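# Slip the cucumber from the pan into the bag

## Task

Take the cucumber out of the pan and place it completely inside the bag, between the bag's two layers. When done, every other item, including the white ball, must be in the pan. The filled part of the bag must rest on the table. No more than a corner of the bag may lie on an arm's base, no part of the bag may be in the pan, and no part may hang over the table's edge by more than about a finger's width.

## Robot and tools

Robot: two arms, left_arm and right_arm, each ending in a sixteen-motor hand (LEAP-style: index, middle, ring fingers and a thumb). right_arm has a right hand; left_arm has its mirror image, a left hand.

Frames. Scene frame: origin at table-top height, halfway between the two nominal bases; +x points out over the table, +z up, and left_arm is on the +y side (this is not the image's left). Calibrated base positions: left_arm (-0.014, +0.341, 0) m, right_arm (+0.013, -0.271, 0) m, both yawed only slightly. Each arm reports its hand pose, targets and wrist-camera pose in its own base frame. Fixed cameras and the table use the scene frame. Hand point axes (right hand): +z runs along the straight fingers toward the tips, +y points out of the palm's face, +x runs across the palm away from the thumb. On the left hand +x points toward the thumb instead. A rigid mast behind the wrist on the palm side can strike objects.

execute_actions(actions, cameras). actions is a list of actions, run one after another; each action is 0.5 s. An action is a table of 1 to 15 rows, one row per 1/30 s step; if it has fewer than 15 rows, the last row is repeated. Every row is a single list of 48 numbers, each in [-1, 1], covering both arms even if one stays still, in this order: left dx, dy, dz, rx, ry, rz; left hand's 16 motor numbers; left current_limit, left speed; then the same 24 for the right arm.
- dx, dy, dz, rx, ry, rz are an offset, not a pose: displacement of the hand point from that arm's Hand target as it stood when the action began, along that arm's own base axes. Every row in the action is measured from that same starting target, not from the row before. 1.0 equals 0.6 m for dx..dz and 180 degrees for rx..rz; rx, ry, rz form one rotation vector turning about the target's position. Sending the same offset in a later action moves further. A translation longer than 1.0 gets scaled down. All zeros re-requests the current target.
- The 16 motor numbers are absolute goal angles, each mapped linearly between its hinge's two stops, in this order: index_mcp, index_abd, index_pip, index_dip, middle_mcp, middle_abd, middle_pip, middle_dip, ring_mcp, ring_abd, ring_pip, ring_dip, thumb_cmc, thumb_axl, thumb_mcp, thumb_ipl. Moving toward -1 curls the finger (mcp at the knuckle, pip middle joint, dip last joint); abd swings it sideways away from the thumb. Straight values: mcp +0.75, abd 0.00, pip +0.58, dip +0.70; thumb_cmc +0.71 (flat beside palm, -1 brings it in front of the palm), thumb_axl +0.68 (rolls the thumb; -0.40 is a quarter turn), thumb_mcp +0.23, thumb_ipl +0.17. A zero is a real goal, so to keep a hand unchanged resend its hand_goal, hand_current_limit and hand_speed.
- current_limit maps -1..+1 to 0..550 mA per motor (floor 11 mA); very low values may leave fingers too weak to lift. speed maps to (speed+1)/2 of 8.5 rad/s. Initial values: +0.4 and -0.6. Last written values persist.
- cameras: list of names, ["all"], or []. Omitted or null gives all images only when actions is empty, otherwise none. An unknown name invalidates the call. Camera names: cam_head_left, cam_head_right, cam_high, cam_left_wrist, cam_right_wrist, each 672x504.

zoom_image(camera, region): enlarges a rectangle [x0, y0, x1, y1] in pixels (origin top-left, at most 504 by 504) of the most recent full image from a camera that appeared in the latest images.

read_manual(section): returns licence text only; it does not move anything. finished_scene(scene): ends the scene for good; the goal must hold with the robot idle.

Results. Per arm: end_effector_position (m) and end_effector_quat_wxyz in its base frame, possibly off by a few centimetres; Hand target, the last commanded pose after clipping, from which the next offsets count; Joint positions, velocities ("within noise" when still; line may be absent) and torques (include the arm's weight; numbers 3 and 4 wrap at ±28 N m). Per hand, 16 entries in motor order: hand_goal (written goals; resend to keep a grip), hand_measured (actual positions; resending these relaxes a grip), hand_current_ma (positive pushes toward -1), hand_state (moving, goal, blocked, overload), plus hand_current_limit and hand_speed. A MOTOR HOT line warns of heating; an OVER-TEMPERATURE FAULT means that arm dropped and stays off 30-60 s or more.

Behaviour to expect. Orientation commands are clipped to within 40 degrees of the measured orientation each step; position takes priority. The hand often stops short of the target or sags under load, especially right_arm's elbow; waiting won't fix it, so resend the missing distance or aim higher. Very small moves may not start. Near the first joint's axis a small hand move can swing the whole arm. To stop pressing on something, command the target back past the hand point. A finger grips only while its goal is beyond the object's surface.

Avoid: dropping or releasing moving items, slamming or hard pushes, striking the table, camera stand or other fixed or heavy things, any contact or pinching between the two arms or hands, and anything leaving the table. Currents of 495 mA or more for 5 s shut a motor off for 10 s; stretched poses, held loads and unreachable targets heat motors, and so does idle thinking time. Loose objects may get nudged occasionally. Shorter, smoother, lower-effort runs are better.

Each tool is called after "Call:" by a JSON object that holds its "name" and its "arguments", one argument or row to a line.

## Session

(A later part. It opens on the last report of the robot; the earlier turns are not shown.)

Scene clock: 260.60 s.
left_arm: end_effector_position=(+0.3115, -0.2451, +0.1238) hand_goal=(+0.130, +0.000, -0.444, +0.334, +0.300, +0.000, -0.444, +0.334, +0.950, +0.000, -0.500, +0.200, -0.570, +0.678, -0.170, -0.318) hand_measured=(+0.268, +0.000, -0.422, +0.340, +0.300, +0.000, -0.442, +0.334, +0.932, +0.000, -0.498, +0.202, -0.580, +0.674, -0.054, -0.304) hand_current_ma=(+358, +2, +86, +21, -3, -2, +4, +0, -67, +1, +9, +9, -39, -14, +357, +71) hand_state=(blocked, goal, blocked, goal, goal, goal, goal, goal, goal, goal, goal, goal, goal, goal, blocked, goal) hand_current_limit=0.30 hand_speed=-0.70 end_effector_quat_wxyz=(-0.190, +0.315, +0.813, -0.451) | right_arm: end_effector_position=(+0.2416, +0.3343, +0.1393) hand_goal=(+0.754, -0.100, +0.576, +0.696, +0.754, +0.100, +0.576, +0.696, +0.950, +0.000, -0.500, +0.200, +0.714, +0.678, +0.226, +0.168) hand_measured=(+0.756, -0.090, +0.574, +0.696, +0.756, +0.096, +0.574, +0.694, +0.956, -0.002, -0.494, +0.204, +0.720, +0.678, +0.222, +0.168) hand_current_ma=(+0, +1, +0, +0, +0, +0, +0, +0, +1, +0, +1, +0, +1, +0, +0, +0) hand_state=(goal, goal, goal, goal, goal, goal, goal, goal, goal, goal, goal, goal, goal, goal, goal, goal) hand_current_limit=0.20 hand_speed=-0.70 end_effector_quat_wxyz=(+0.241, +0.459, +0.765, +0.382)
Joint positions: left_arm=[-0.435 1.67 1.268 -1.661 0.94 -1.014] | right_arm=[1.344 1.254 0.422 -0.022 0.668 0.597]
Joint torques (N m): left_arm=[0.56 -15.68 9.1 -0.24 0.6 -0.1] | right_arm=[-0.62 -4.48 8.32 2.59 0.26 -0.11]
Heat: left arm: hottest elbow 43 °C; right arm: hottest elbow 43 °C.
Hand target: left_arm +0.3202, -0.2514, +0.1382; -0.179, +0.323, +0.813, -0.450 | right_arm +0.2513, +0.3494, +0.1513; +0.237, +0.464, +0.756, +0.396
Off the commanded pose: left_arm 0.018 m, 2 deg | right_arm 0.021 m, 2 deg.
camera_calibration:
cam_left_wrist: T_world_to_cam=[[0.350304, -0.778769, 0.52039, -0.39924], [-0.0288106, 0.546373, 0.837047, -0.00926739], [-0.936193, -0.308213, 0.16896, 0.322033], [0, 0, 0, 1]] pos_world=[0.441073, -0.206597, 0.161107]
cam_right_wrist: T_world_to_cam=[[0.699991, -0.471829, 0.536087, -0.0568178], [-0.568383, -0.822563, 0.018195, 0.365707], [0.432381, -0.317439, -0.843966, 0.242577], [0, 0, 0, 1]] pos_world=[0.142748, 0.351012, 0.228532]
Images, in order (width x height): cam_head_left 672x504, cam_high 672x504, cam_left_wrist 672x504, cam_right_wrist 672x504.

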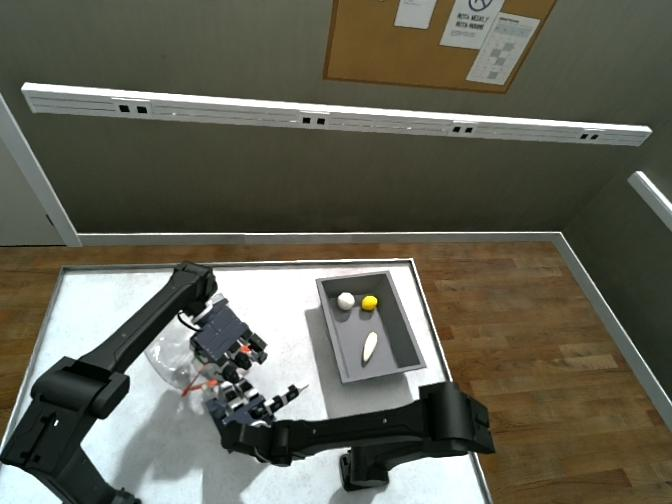

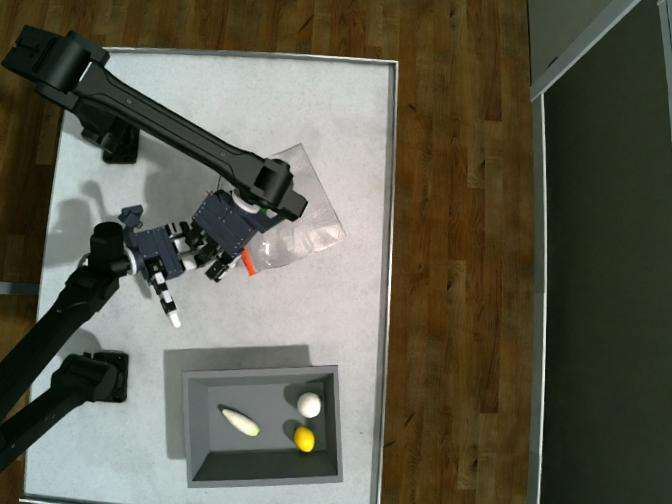

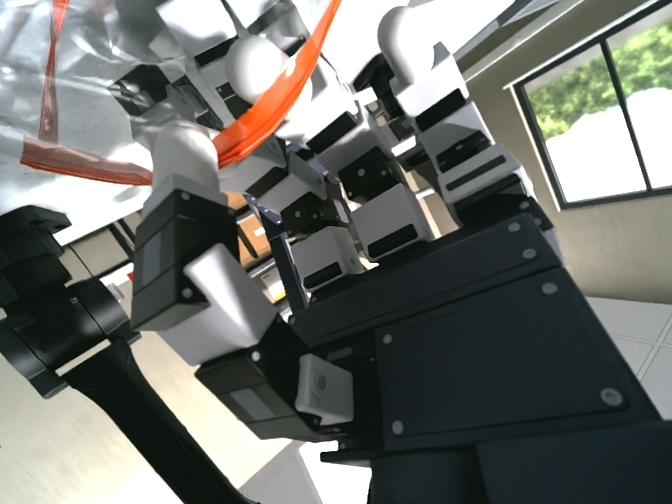

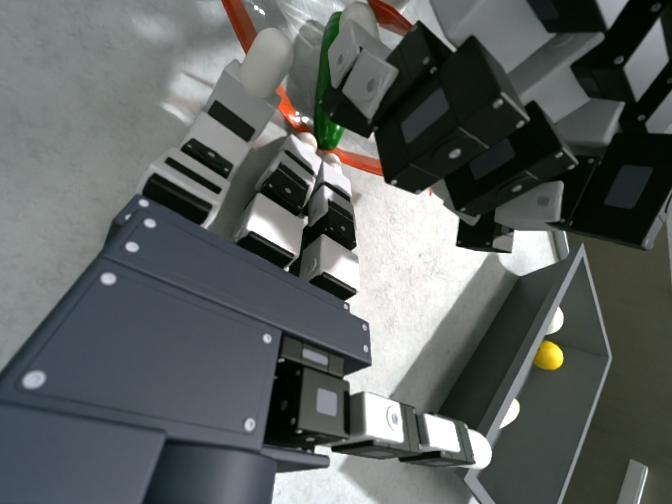

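Call:
{"name": "execute_actions", "arguments": {
  "actions": [
    [[0,0,0,0,0,0,0.13,0,-0.445,0.333,0.3,0,-0.445,0.333,0.95,0,-0.5,0.2,-0.571,0.678,-0.17,-0.319,0.3,-0.7,-0.06,-0.04,0.01,0,0,0,0.754,-0.1,0.576,0.696,0.754,0.1,0.576,0.696,0.95,0,-0.5,0.2,0.714,0.678,0.226,0.168,0.2,-0.7]],
    [[0,0,0,0,0,0,0.13,0,-0.445,0.333,0.3,0,-0.445,0.333,0.95,0,-0.5,0.2,-0.571,0.678,-0.17,-0.319,0.3,-0.7,0,0,0.05,0,0,0,0.754,-0.1,0.576,0.696,0.754,0.1,0.576,0.696,0.95,0,-0.5,0.2,0.714,0.678,0.226,0.168,0.2,-0.7]]
  ],
  "cameras": ["cam_head_left","cam_right_wrist","cam_left_wrist","cam_high"]
}}

Call:
{"name": "zoom_image", "arguments": {
  "camera": "cam_right_wrist",
  "region": [200, 0, 500, 200]
}}

Call:
{"name": "zoom_image", "arguments": {
  "camera": "cam_head_left",
  "region": [160, 310, 300, 450]
}}

Call:
{"name": "zoom_image", "arguments": {
  "camera": "cam_left_wrist",
  "region": [0, 0, 500, 250]
}}

Scene clock: 265.00 s.
left_arm: end_effector_position=(+0.3115, -0.2451, +0.1238) hand_goal=(+0.130, +0.000, -0.444, +0.334, +0.300, +0.000, -0.444, +0.334, +0.950, +0.000, -0.500, +0.200, -0.570, +0.678, -0.170, -0.318) hand_measured=(+0.268, +0.000, -0.422, +0.340, +0.300, +0.000, -0.442, +0.334, +0.932, +0.000, -0.498, +0.202, -0.580, +0.674, -0.054, -0.304) hand_current_ma=(+357, +2, +86, +21, -3, -2, +4, +0, -67, +1, +9, +9, -39, -14, +358, +71) hand_state=(blocked, goal, blocked, goal, goal, goal, goal, goal, goal, goal, goal, goal, goal, goal, blocked, goal) hand_current_limit=0.30 hand_speed=-0.70 end_effector_quat_wxyz=(-0.190, +0.315, +0.813, -0.451) | right_arm: end_effector_position=(+0.2180, +0.3122, +0.1713) hand_goal=(+0.754, -0.100, +0.576, +0.696, +0.754, +0.100, +0.576, +0.696, +0.950, +0.000, -0.500, +0.200, +0.714, +0.678, +0.226, +0.168) hand_measured=(+0.760, -0.090, +0.576, +0.696, +0.760, +0.096, +0.576, +0.694, +0.956, -0.002, -0.494, +0.204, +0.720, +0.678, +0.222, +0.168) hand_current_ma=(+1, +1, +0, +0, +1, +0, +0, +0, +1, +0, +1, +0, +1, +0, +0, +0) hand_state=(goal, goal, goal, goal, goal, goal, goal, goal, goal, goal, goal, goal, goal, goal, goal, goal) hand_current_limit=0.20 hand_speed=-0.70 end_effector_quat_wxyz=(+0.247, +0.463, +0.761, +0.381)
Joint positions: left_arm=[-0.435 1.67 1.268 -1.661 0.94 -1.014] | right_arm=[1.422 1.079 0.42 -0.252 0.732 0.683]
Joint torques (N m): left_arm=[0.38 -15.74 9.1 -0.24 0.6 -0.1] | right_arm=[1.32 -4.84 8.83 1.2 0.56 0.1]
Heat: left arm: hottest elbow 43 °C; right arm: hottest elbow 42 °C.
Hand target: left_arm +0.3202, -0.2514, +0.1382; -0.179, +0.323, +0.813, -0.450 | right_arm +0.2153, +0.3253, +0.1870; +0.237, +0.464, +0.756, +0.396
Off the commanded pose: left_arm 0.018 m, 2 deg | right_arm 0.021 m, 2 deg.
camera_calibration:
cam_left_wrist: T_world_to_cam=[[0.350304, -0.778769, 0.52039, -0.39924], [-0.0288106, 0.546373, 0.837047, -0.00926739], [-0.936193, -0.308213, 0.16896, 0.322033], [0, 0, 0, 1]] pos_world=[0.441073, -0.206597, 0.161107]
cam_right_wrist: T_world_to_cam=[[0.689821, -0.47985, 0.542117, -0.0641778], [-0.579195, -0.81504, 0.0155773, 0.334078], [0.434372, -0.324737, -0.840159, 0.273963], [0, 0, 0, 1]] pos_world=[0.118765, 0.330457, 0.259761]
Images, in order (width x height): cam_head_left 672x504, cam_high 672x504, cam_left_wrist 672x504, cam_right_wrist 672x504.

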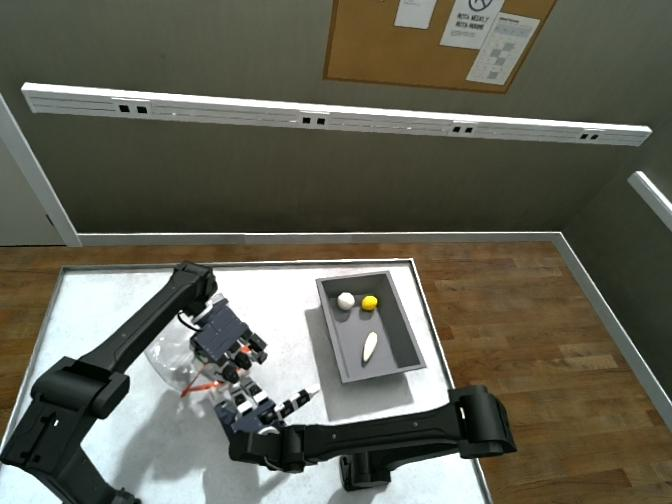

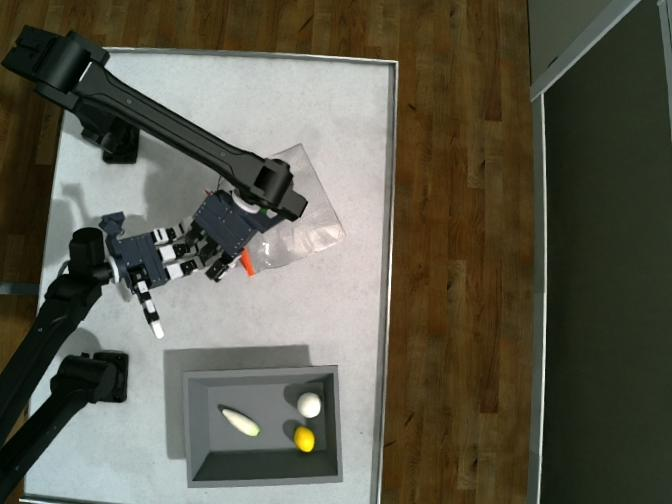

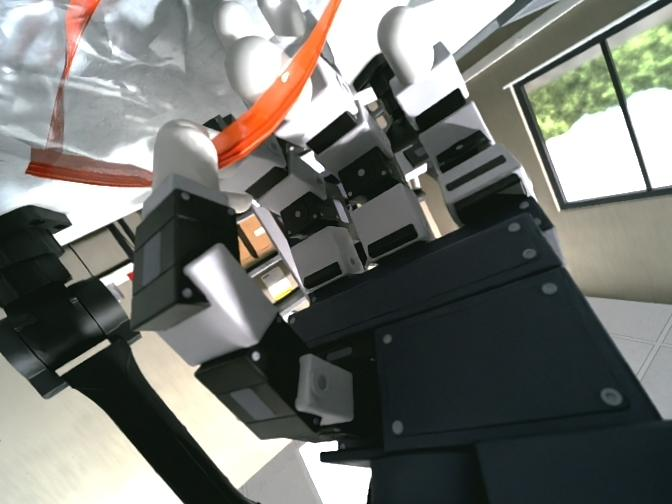

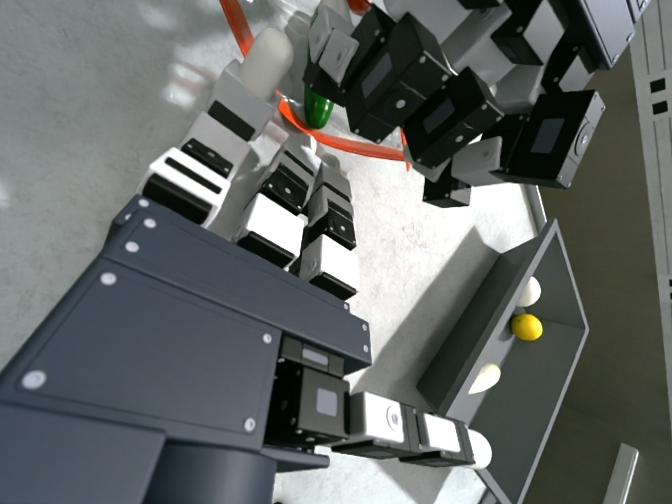

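Scaled by 1.680 from the camera's 672x504 image, which has a finer 960x720 frame.

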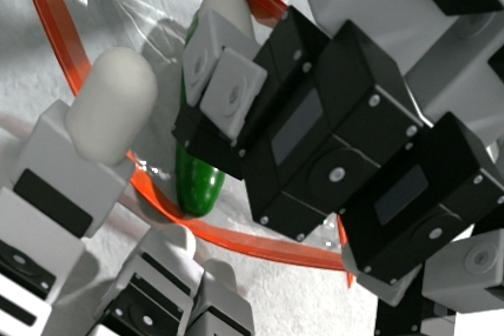

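Scaled by 3.600 from the camera's 672x504 image, which has a finer 960x720 frame.

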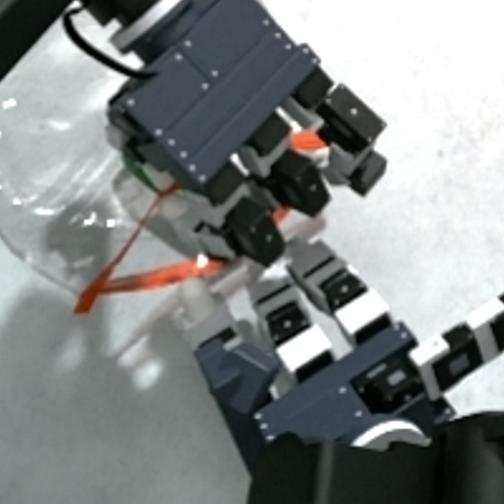

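Scaled by 1.008 from the camera's 672x504 image, which has a finer 960x720 frame.

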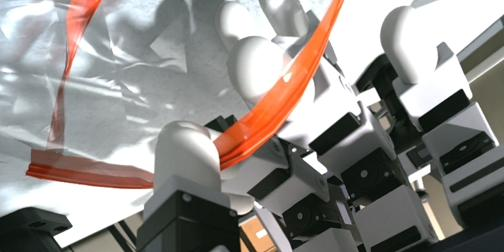

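Call:
{"name": "execute_actions", "arguments": {
  "actions": [
    [[0,0,0,0,0,0,0.13,0,-0.445,0.333,0.3,0,-0.445,0.333,0.95,0,-0.5,0.2,-0.571,0.678,-0.17,-0.319,0.3,-0.7,0,0,0.03,0,0,0,0.754,-0.1,0.576,0.696,0.754,0.1,0.576,0.696,0.95,0,-0.5,0.2,0.714,0.678,0.226,0.168,0.2,-0.7]],
    [[0,0,0,0,0,0,0.13,0,-0.445,0.333,0.3,0,-0.445,0.333,0.95,0,-0.5,0.2,-0.571,0.678,-0.17,-0.319,0.3,-0.7,0.034,0.022,0,0,0,0,0.754,-0.1,0.576,0.696,0.754,0.1,0.576,0.696,0.95,0,-0.5,0.2,0.714,0.678,0.226,0.168,0.2,-0.7]]
  ],
  "cameras": ["cam_head_left","cam_right_wrist","cam_left_wrist"]
}}

Call:
{"name": "zoom_image", "arguments": {
  "camera": "cam_right_wrist",
  "region": [200, 0, 500, 200]
}}

Call:
{"name": "zoom_image", "arguments": {
  "camera": "cam_left_wrist",
  "region": [0, 0, 500, 250]
}}

Scene clock: 269.97 s.
left_arm: end_effector_position=(+0.3115, -0.2451, +0.1238) hand_goal=(+0.130, +0.000, -0.444, +0.334, +0.300, +0.000, -0.444, +0.334, +0.950, +0.000, -0.500, +0.200, -0.570, +0.678, -0.170, -0.318) hand_measured=(+0.268, +0.000, -0.422, +0.340, +0.300, +0.000, -0.442, +0.334, +0.932, +0.000, -0.498, +0.202, -0.580, +0.674, -0.054, -0.304) hand_current_ma=(+358, +2, +86, +21, -3, -2, +4, +0, -67, +1, +9, +9, -39, -14, +358, +71) hand_state=(blocked, goal, blocked, goal, goal, goal, goal, goal, goal, goal, goal, goal, goal, goal, blocked, goal) hand_current_limit=0.30 hand_speed=-0.70 end_effector_quat_wxyz=(-0.190, +0.315, +0.813, -0.451) | right_arm: end_effector_position=(+0.2266, +0.3219, +0.1838) hand_goal=(+0.754, -0.100, +0.576, +0.696, +0.754, +0.100, +0.576, +0.696, +0.950, +0.000, -0.500, +0.200, +0.714, +0.678, +0.226, +0.168) hand_measured=(+0.760, -0.090, +0.576, +0.696, +0.760, +0.096, +0.576, +0.694, +0.956, -0.002, -0.494, +0.204, +0.720, +0.678, +0.222, +0.168) hand_current_ma=(+1, +1, +0, +0, +1, +0, +0, +0, +1, +0, +1, +0, +1, +0, +0, +0) hand_state=(goal, goal, goal, goal, goal, goal, goal, goal, goal, goal, goal, goal, goal, goal, goal, goal) hand_current_limit=0.20 hand_speed=-0.70 end_effector_quat_wxyz=(+0.242, +0.458, +0.769, +0.375)
Joint positions: left_arm=[-0.435 1.67 1.268 -1.661 0.94 -1.014] | right_arm=[1.389 1.07 0.463 -0.292 0.695 0.641]
Joint torques (N m): left_arm=[0.5 -15.68 9.09 -0.24 0.61 -0.09] | right_arm=[-1.79 -4.07 9.98 2.82 0.41 -0.13]
Heat: left arm: hottest elbow 43 °C; right arm: hottest elbow 43 °C.
Hand target: left_arm +0.3202, -0.2514, +0.1382; -0.179, +0.323, +0.813, -0.450 | right_arm +0.2357, +0.3386, +0.2053; +0.237, +0.464, +0.756, +0.396
Off the commanded pose: left_arm 0.018 m, 2 deg | right_arm 0.029 m, 3 deg.
camera_calibration:
cam_left_wrist: T_world_to_cam=[[0.350304, -0.778769, 0.52039, -0.39924], [-0.0288106, 0.546373, 0.837047, -0.00926739], [-0.936193, -0.308213, 0.16896, 0.322033], [0, 0, 0, 1]] pos_world=[0.441073, -0.206597, 0.161107]
cam_right_wrist: T_world_to_cam=[[0.703231, -0.46229, 0.540143, -0.0805738], [-0.567022, -0.823007, 0.033843, 0.343113], [0.428896, -0.330073, -0.840892, 0.286977], [0, 0, 0, 1]] pos_world=[0.128131, 0.339859, 0.273226]
Images, in order (width x height): cam_head_left 672x504, cam_left_wrist 672x504, cam_right_wrist 672x504.

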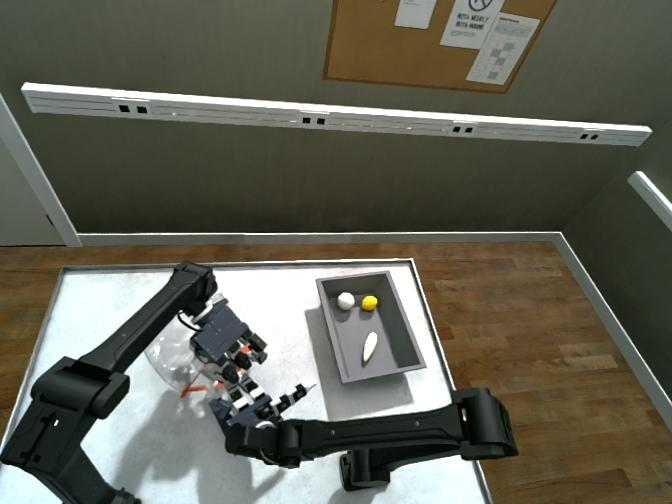

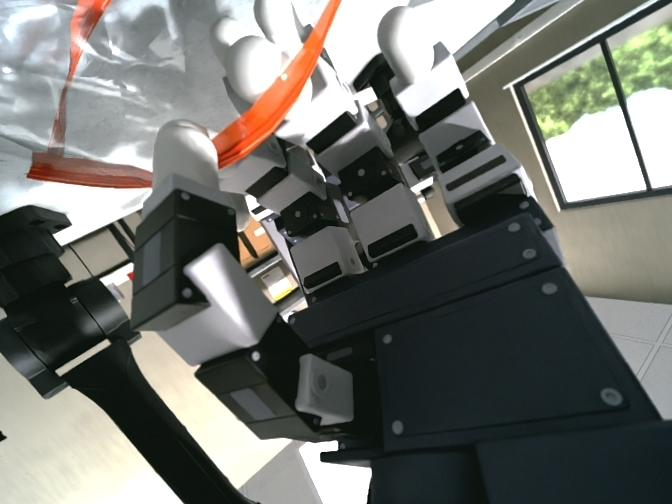

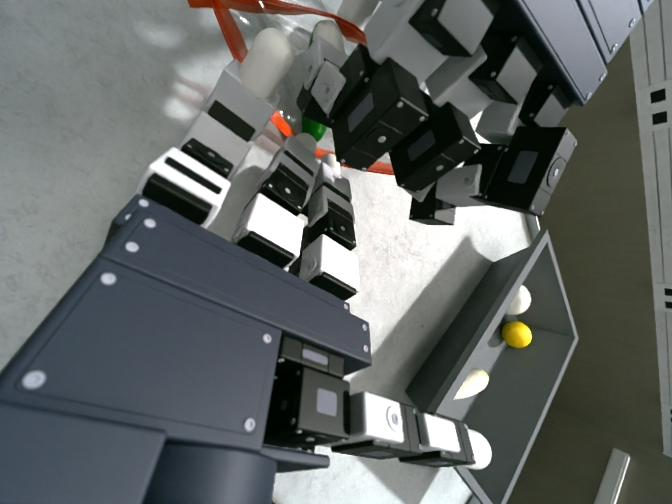

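Scaled by 1.680 from the camera's 672x504 image, which has a finer 960x720 frame.

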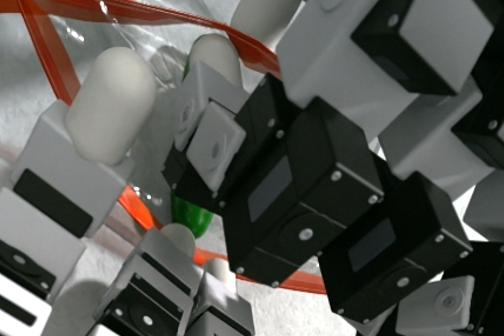

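Scaled by 1.008 from the camera's 672x504 image, which has a finer 960x720 frame.

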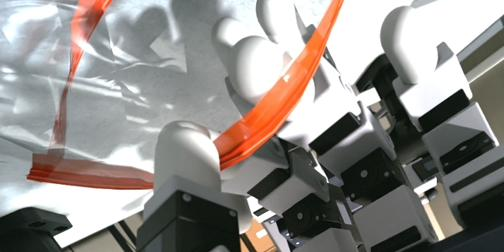

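Call:
{"name": "execute_actions", "arguments": {
  "actions": [
    [[0,0,0,0,0,0,0.13,0,-0.445,0.333,0.3,0,-0.445,0.333,0.95,0,-0.5,0.2,-0.571,0.678,-0.17,-0.319,0.3,-0.7,0.025,0.018,0,0,0,0,0.754,-0.1,0.576,0.696,0.754,0.1,0.576,0.696,0.95,0,-0.5,0.2,0.714,0.678,0.226,0.168,0.2,-0.7]],
    [[0,0,0,0,0,0,0.13,0,-0.445,0.333,0.3,0,-0.445,0.333,0.95,0,-0.5,0.2,-0.571,0.678,-0.17,-0.319,0.3,-0.7,0,0,-0.06,0,0,0,0.754,-0.1,0.576,0.696,0.754,0.1,0.576,0.696,0.95,0,-0.5,0.2,0.714,0.678,0.226,0.168,0.2,-0.7]]
  ],
  "cameras": ["cam_head_left","cam_right_wrist","cam_left_wrist"]
}}

Call:
{"name": "zoom_image", "arguments": {
  "camera": "cam_right_wrist",
  "region": [200, 0, 500, 200]
}}

Call:
{"name": "zoom_image", "arguments": {
  "camera": "cam_left_wrist",
  "region": [0, 0, 500, 250]
}}

Scene clock: 272.90 s.
left_arm: end_effector_position=(+0.3115, -0.2451, +0.1238) hand_goal=(+0.130, +0.000, -0.444, +0.334, +0.300, +0.000, -0.444, +0.334, +0.950, +0.000, -0.500, +0.200, -0.570, +0.678, -0.170, -0.318) hand_measured=(+0.268, +0.000, -0.422, +0.340, +0.300, +0.000, -0.442, +0.334, +0.932, +0.000, -0.498, +0.202, -0.580, +0.674, -0.054, -0.304) hand_current_ma=(+357, +2, +86, +21, -3, -2, +4, +0, -67, +1, +9, +9, -39, -14, +358, +71) hand_state=(blocked, goal, blocked, goal, goal, goal, goal, goal, goal, goal, goal, goal, goal, goal, blocked, goal) hand_current_limit=0.30 hand_speed=-0.70 end_effector_quat_wxyz=(-0.190, +0.315, +0.813, -0.451) | right_arm: end_effector_position=(+0.2452, +0.3498, +0.1685) hand_goal=(+0.754, -0.100, +0.576, +0.696, +0.754, +0.100, +0.576, +0.696, +0.950, +0.000, -0.500, +0.200, +0.714, +0.678, +0.226, +0.168) hand_measured=(+0.760, -0.090, +0.576, +0.696, +0.760, +0.096, +0.576, +0.694, +0.956, -0.002, -0.494, +0.204, +0.720, +0.678, +0.222, +0.168) hand_current_ma=(+1, +1, +0, +0, +1, +0, +0, +0, +1, +0, +1, +0, +1, +0, +0, +0) hand_state=(goal, goal, goal, goal, goal, goal, goal, goal, goal, goal, goal, goal, goal, goal, goal, goal) hand_current_limit=0.20 hand_speed=-0.70 end_effector_quat_wxyz=(+0.235, +0.462, +0.760, +0.393)
Joint positions: left_arm=[-0.435 1.67 1.268 -1.661 0.94 -1.014] | right_arm=[1.343 1.216 0.488 -0.101 0.662 0.598]
Joint torques (N m): left_arm=[0.5 -15.85 9.07 -0.25 0.6 -0.09] | right_arm=[-1.55 -5.6 6 2.92 0.44 -0.11]
Heat: left arm: hottest elbow 43 °C; right arm: hottest elbow 43 °C.
Hand target: left_arm +0.3202, -0.2514, +0.1382; -0.179, +0.323, +0.813, -0.450 | right_arm +0.2506, +0.3494, +0.1691; +0.237, +0.464, +0.756, +0.396
Off the commanded pose: left_arm 0.018 m, 2 deg | right_arm 0.006 m, 1 deg.
camera_calibration:
cam_left_wrist: T_world_to_cam=[[0.350304, -0.778769, 0.52039, -0.39924], [-0.0288106, 0.546373, 0.837047, -0.00926739], [-0.936193, -0.308213, 0.16896, 0.322033], [0, 0, 0, 1]] pos_world=[0.441073, -0.206597, 0.161107]
cam_right_wrist: T_world_to_cam=[[0.700504, -0.48519, 0.523341, -0.0609626], [-0.566898, -0.823773, -0.00491463, 0.383966], [0.433499, -0.293238, -0.852109, 0.26326], [0, 0, 0, 1]] pos_world=[0.146251, 0.36392, 0.258117]
Images, in order (width x height): cam_head_left 672x504, cam_left_wrist 672x504, cam_right_wrist 672x504.

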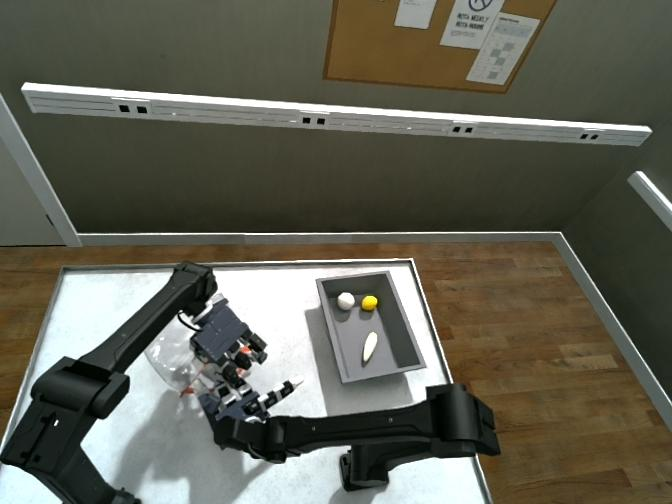

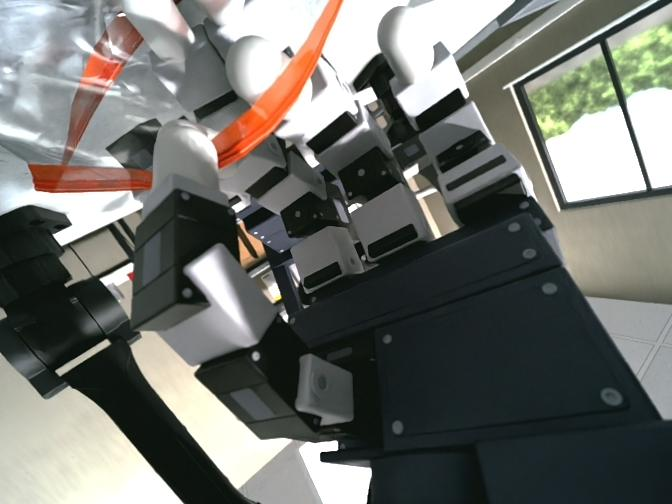

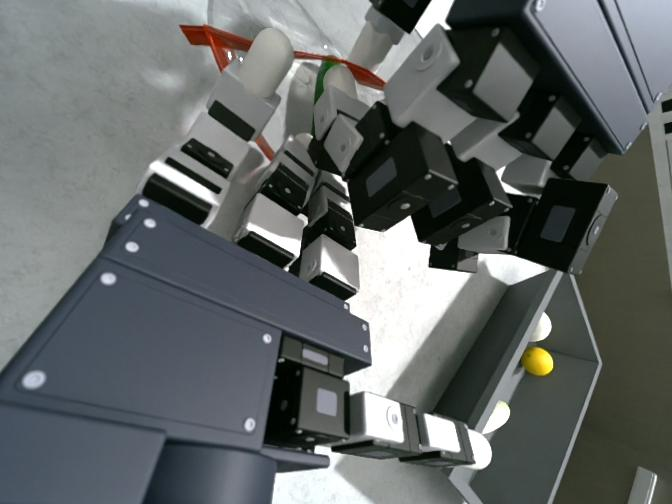

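Scaled by 1.680 from the camera's 672x504 image, which has a finer 960x720 frame.

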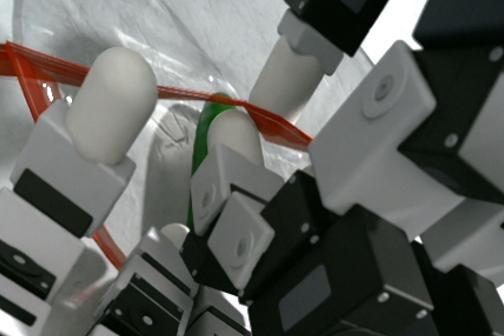

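Scaled by 1.008 from the camera's 672x504 image, which has a finer 960x720 frame.

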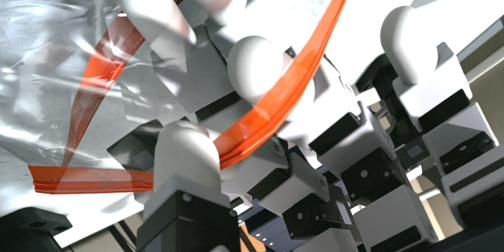

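Call:
{"name": "execute_actions", "arguments": {
  "actions": [
    [[0,0,0,0,0,0,0.13,0,-0.445,0.333,0.3,0,-0.445,0.333,0.95,0,-0.5,0.2,-0.571,0.678,-0.17,-0.319,0.3,-0.7,0.002,-0.002,-0.028,0,0,0,0.754,-0.1,0.576,0.696,0.754,0.1,0.576,0.696,0.95,0,-0.5,0.2,0.714,0.678,0.226,0.168,0.2,-0.7]]
  ],
  "cameras": ["cam_head_left","cam_right_wrist","cam_left_wrist","cam_high"]
}}

Call:
{"name": "zoom_image", "arguments": {
  "camera": "cam_right_wrist",
  "region": [200, 0, 500, 200]
}}

Call:
{"name": "zoom_image", "arguments": {
  "camera": "cam_head_left",
  "region": [160, 310, 300, 450]
}}

Scene clock: 274.93 s.
left_arm: end_effector_position=(+0.3115, -0.2451, +0.1238) hand_goal=(+0.130, +0.000, -0.444, +0.334, +0.300, +0.000, -0.444, +0.334, +0.950, +0.000, -0.500, +0.200, -0.570, +0.678, -0.170, -0.318) hand_measured=(+0.268, +0.000, -0.422, +0.340, +0.300, +0.000, -0.442, +0.334, +0.932, +0.000, -0.498, +0.202, -0.580, +0.674, -0.054, -0.304) hand_current_ma=(+358, +2, +86, +21, -3, -2, +4, +0, -67, +1, +9, +9, -39, -14, +357, +71) hand_state=(blocked, goal, blocked, goal, goal, goal, goal, goal, goal, goal, goal, goal, goal, goal, blocked, goal) hand_current_limit=0.30 hand_speed=-0.70 end_effector_quat_wxyz=(-0.190, +0.315, +0.813, -0.451) | right_arm: end_effector_position=(+0.2467, +0.3515, +0.1574) hand_goal=(+0.754, -0.100, +0.576, +0.696, +0.754, +0.100, +0.576, +0.696, +0.950, +0.000, -0.500, +0.200, +0.714, +0.678, +0.226, +0.168) hand_measured=(+0.756, -0.090, +0.574, +0.694, +0.762, +0.096, +0.576, +0.694, +0.956, -0.002, -0.494, +0.204, +0.720, +0.678, +0.222, +0.168) hand_current_ma=(+0, +1, +0, +0, +1, +0, +0, +0, +1, +0, +1, +0, +1, +0, +0, +0) hand_state=(goal, goal, goal, goal, goal, goal, goal, goal, goal, goal, goal, goal, goal, goal, goal, goal) hand_current_limit=0.20 hand_speed=-0.70 end_effector_quat_wxyz=(+0.233, +0.462, +0.757, +0.399)
Joint positions: left_arm=[-0.435 1.67 1.268 -1.661 0.94 -1.014] | right_arm=[1.339 1.257 0.472 -0.027 0.66 0.594]
Joint torques (N m): left_arm=[0.44 -15.79 9.06 -0.24 0.6 -0.1] | right_arm=[-1.03 -6.01 5.37 2.97 0.36 -0.11]
Heat: left arm: hottest elbow 43 °C; right arm: hottest elbow 43 °C.
Hand target: left_arm +0.3202, -0.2514, +0.1382; -0.179, +0.323, +0.813, -0.450 | right_arm +0.2519, +0.3481, +0.1522; +0.237, +0.464, +0.756, +0.396
Off the commanded pose: left_arm 0.018 m, 2 deg | right_arm 0.008 m, 1 deg.
camera_calibration:
cam_left_wrist: T_world_to_cam=[[0.350304, -0.778769, 0.52039, -0.39924], [-0.0288106, 0.546373, 0.837047, -0.00926739], [-0.936193, -0.308213, 0.16896, 0.322033], [0, 0, 0, 1]] pos_world=[0.441073, -0.206597, 0.161107]
cam_right_wrist: T_world_to_cam=[[0.698704, -0.4915, 0.519846, -0.0521396], [-0.566522, -0.823861, -0.0174989, 0.388076], [0.436882, -0.282277, -0.854081, 0.249308], [0, 0, 0, 1]] pos_world=[0.147366, 0.364468, 0.246824]
Images, in order (width x height): cam_head_left 672x504, cam_high 672x504, cam_left_wrist 672x504, cam_right_wrist 672x504.

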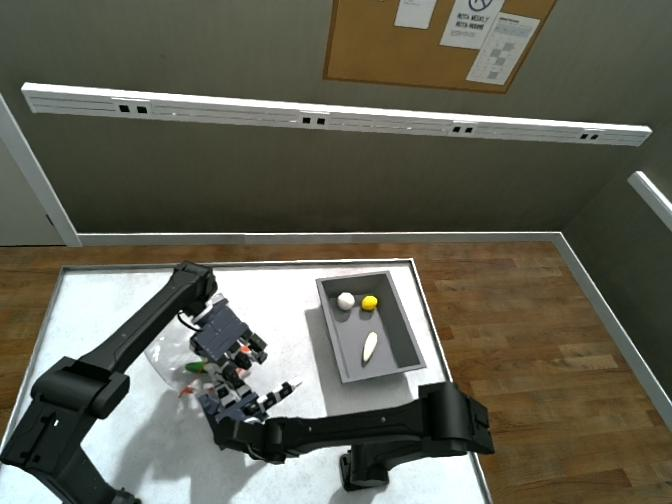

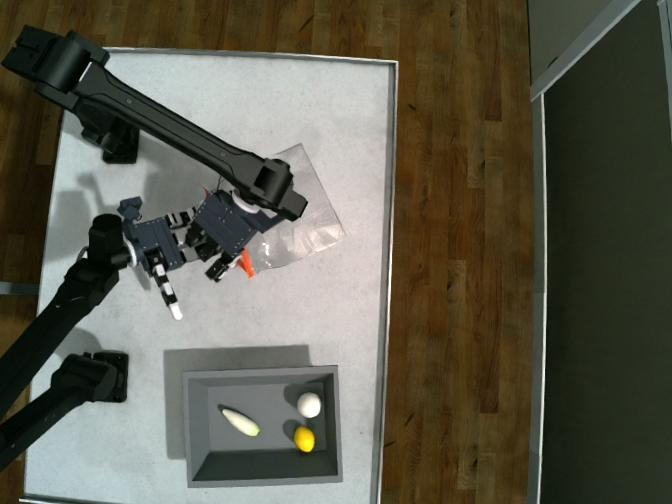

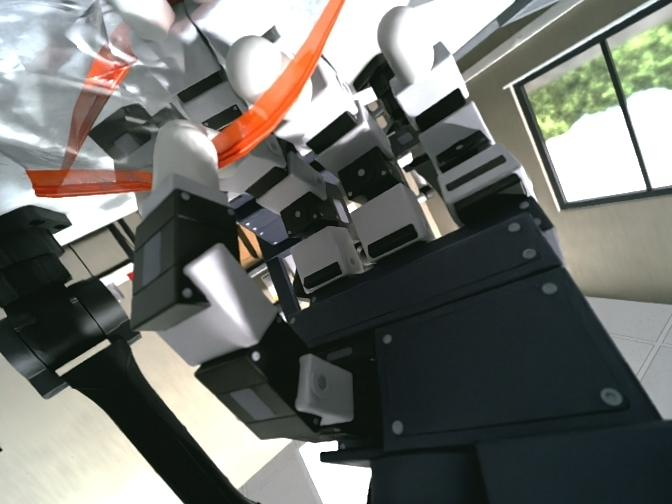

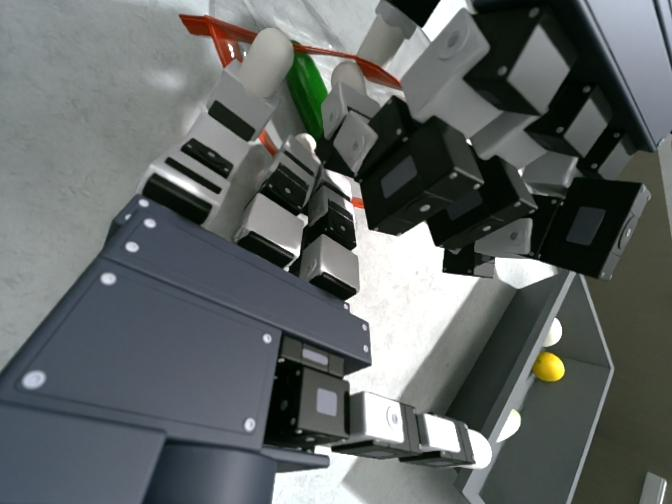

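Scaled by 1.680 from the camera's 672x504 image, which has a finer 960x720 frame.

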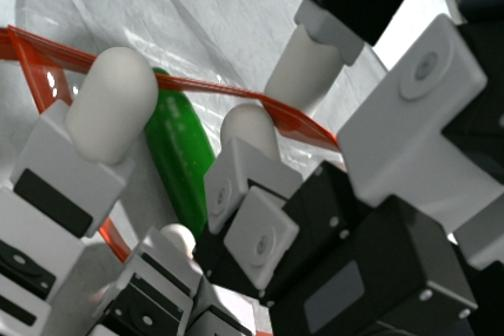

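Scaled by 3.600 from the camera's 672x504 image, which has a finer 960x720 frame.

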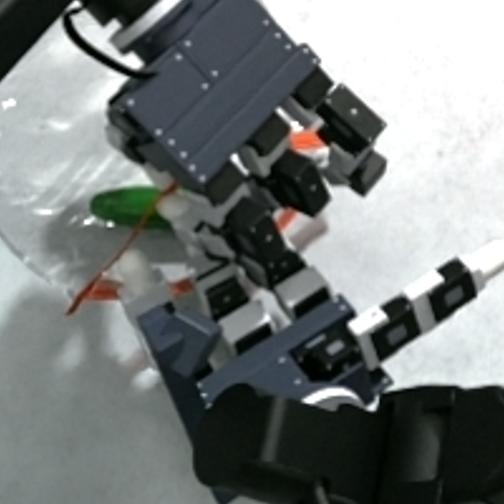

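Call:
{"name": "execute_actions", "arguments": {
  "actions": [
    [[0,0,0,0,0,0,0.13,0,-0.445,0.333,0.3,0,-0.445,0.333,0.95,0,-0.5,0.2,-0.571,0.678,-0.17,-0.319,0.3,-0.7,0,0,0.06,0,0,0,0.754,-0.1,0.576,0.696,0.754,0.1,0.576,0.696,0.95,0,-0.5,0.2,0.714,0.678,0.226,0.168,0.2,-0.7]],
    [[0,0,0,0,0,0,0.13,0,-0.445,0.333,0.3,0,-0.445,0.333,0.95,0,-0.5,0.2,-0.571,0.678,-0.17,-0.319,0.3,-0.7,-0.06,-0.03,0.03,0,0,0,0.754,-0.1,0.576,0.696,0.754,0.1,0.576,0.696,0.95,0,-0.5,0.2,0.714,0.678,0.226,0.168,0.2,-0.7]],
    [[0,0,0,0,0,0,0.13,0,-0.445,0.333,0.3,0,-0.445,0.333,0.95,0,-0.5,0.2,-0.571,0.678,-0.17,-0.319,0.3,-0.7,-0.06,-0.03,0,0,0,0,0.754,-0.1,0.576,0.696,0.754,0.1,0.576,0.696,0.95,0,-0.5,0.2,0.714,0.678,0.226,0.168,0.2,-0.7]]
  ],
  "cameras": ["cam_head_left","cam_right_wrist","cam_left_wrist","cam_high","cam_head_right"]
}}

Call:
{"name": "zoom_image", "arguments": {
  "camera": "cam_right_wrist",
  "region": [200, 0, 500, 200]
}}

Call:
{"name": "zoom_image", "arguments": {
  "camera": "cam_head_left",
  "region": [140, 310, 280, 430]
}}

Call:
{"name": "zoom_image", "arguments": {
  "camera": "cam_left_wrist",
  "region": [0, 0, 500, 250]
}}

Scene clock: 282.27 s.
left_arm: end_effector_position=(+0.3115, -0.2451, +0.1238) hand_goal=(+0.130, +0.000, -0.444, +0.334, +0.300, +0.000, -0.444, +0.334, +0.950, +0.000, -0.500, +0.200, -0.570, +0.678, -0.170, -0.318) hand_measured=(+0.268, +0.002, -0.422, +0.340, +0.300, +0.000, -0.442, +0.334, +0.932, +0.000, -0.498, +0.202, -0.580, +0.674, -0.054, -0.304) hand_current_ma=(+358, +2, +86, +21, -3, -2, +4, +0, -67, +1, +9, +9, -39, -14, +357, +71) hand_state=(blocked, goal, blocked, goal, goal, goal, goal, goal, goal, goal, goal, goal, goal, goal, blocked, goal) hand_current_limit=0.30 hand_speed=-0.70 end_effector_quat_wxyz=(-0.190, +0.315, +0.813, -0.451) | right_arm: end_effector_position=(+0.1845, +0.3094, +0.2027) hand_goal=(+0.754, -0.100, +0.576, +0.696, +0.754, +0.100, +0.576, +0.696, +0.950, +0.000, -0.500, +0.200, +0.714, +0.678, +0.226, +0.168) hand_measured=(+0.758, -0.090, +0.574, +0.694, +0.762, +0.096, +0.576, +0.694, +0.956, -0.002, -0.494, +0.204, +0.720, +0.678, +0.222, +0.168) hand_current_ma=(+0, +1, +0, +0, +2, +0, +0, +0, +1, +0, +1, +0, +1, +0, +0, +0) hand_state=(goal, goal, goal, goal, goal, goal, goal, goal, goal, goal, goal, goal, goal, goal, goal, goal) hand_current_limit=0.20 hand_speed=-0.70 end_effector_quat_wxyz=(+0.242, +0.465, +0.755, +0.393)
Joint positions: left_arm=[-0.435 1.67 1.268 -1.661 0.94 -1.014] | right_arm=[1.557 0.993 0.472 -0.467 0.813 0.834]
Joint torques (N m): left_arm=[0.56 -15.74 9.07 -0.25 0.59 -0.11] | right_arm=[0.73 -4.48 7.45 1.05 0.63 0.08]
Heat: left arm: hottest elbow 44 °C; right arm: hottest elbow 42 °C.
Hand target: left_arm +0.3202, -0.2514, +0.1382; -0.179, +0.323, +0.813, -0.450 | right_arm +0.1799, +0.3121, +0.2063; +0.237, +0.464, +0.756, +0.396
Off the commanded pose: left_arm 0.018 m, 2 deg | right_arm 0.006 m, 1 deg.
camera_calibration:
cam_left_wrist: T_world_to_cam=[[0.350304, -0.778769, 0.52039, -0.39924], [-0.0288106, 0.546373, 0.837047, -0.00926739], [-0.936193, -0.308213, 0.16896, 0.322033], [0, 0, 0, 1]] pos_world=[0.441073, -0.206597, 0.161107]
cam_right_wrist: T_world_to_cam=[[0.68734, -0.494809, 0.531722, -0.052198], [-0.579248, -0.815093, -0.00973175, 0.316977], [0.438218, -0.30131, -0.846863, 0.307392], [0, 0, 0, 1]] pos_world=[0.0847818, 0.325158, 0.291158]

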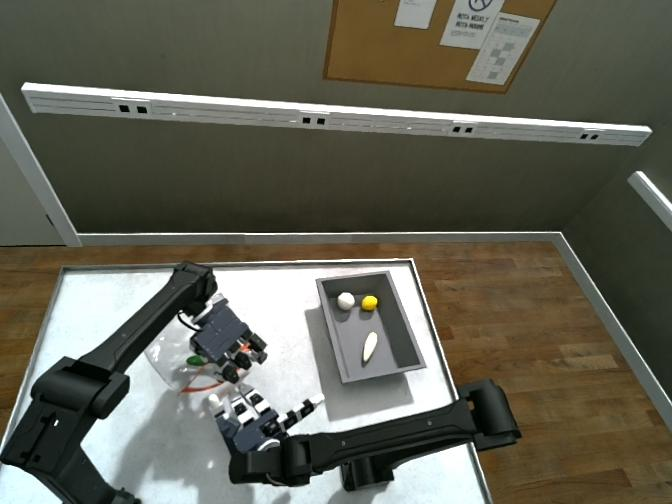

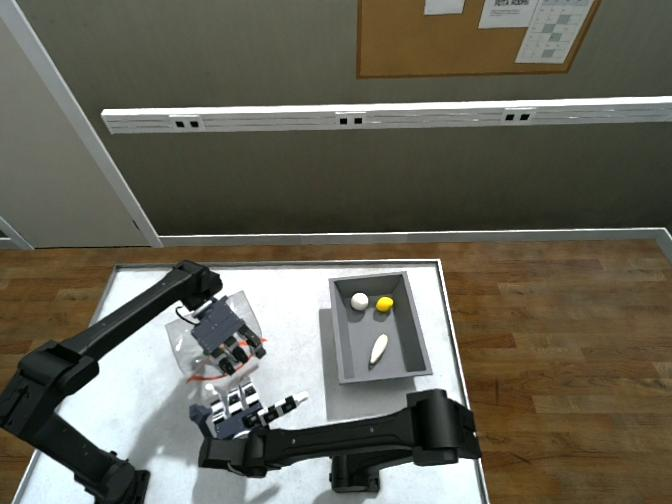

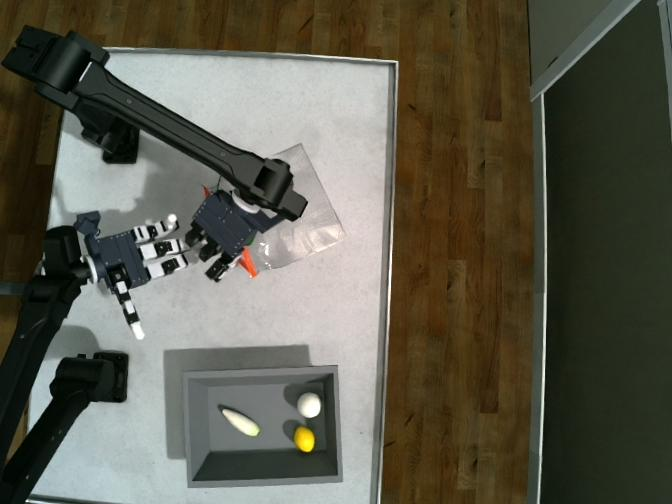

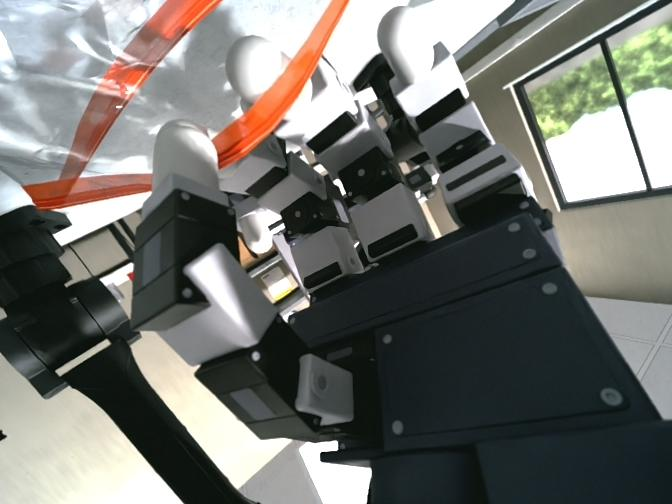

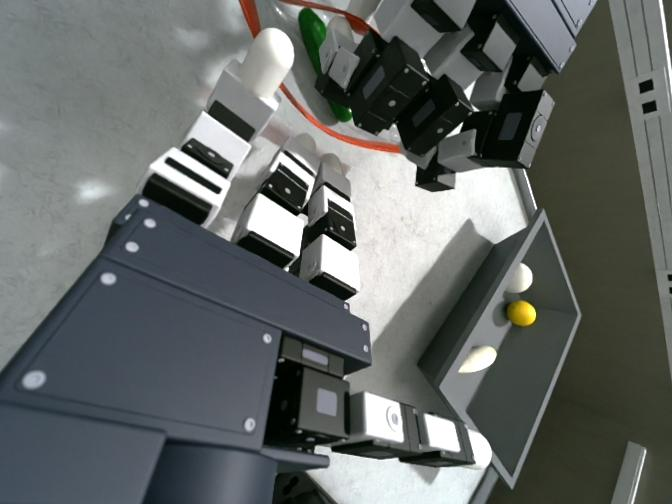

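Scaled by 1.680 from the camera's 672x504 image, which has a finer 960x720 frame.

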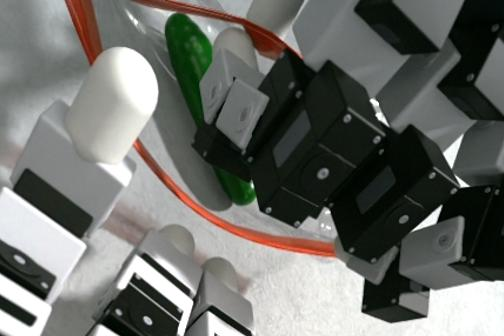

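Scaled by 3.600 from the camera's 672x504 image, which has a finer 960x720 frame.

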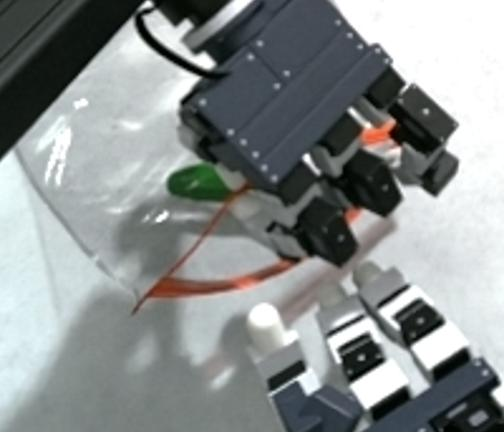

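Scaled by 1.008 from the camera's 672x504 image, which has a finer 960x720 frame.

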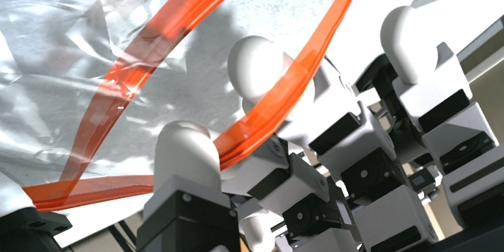

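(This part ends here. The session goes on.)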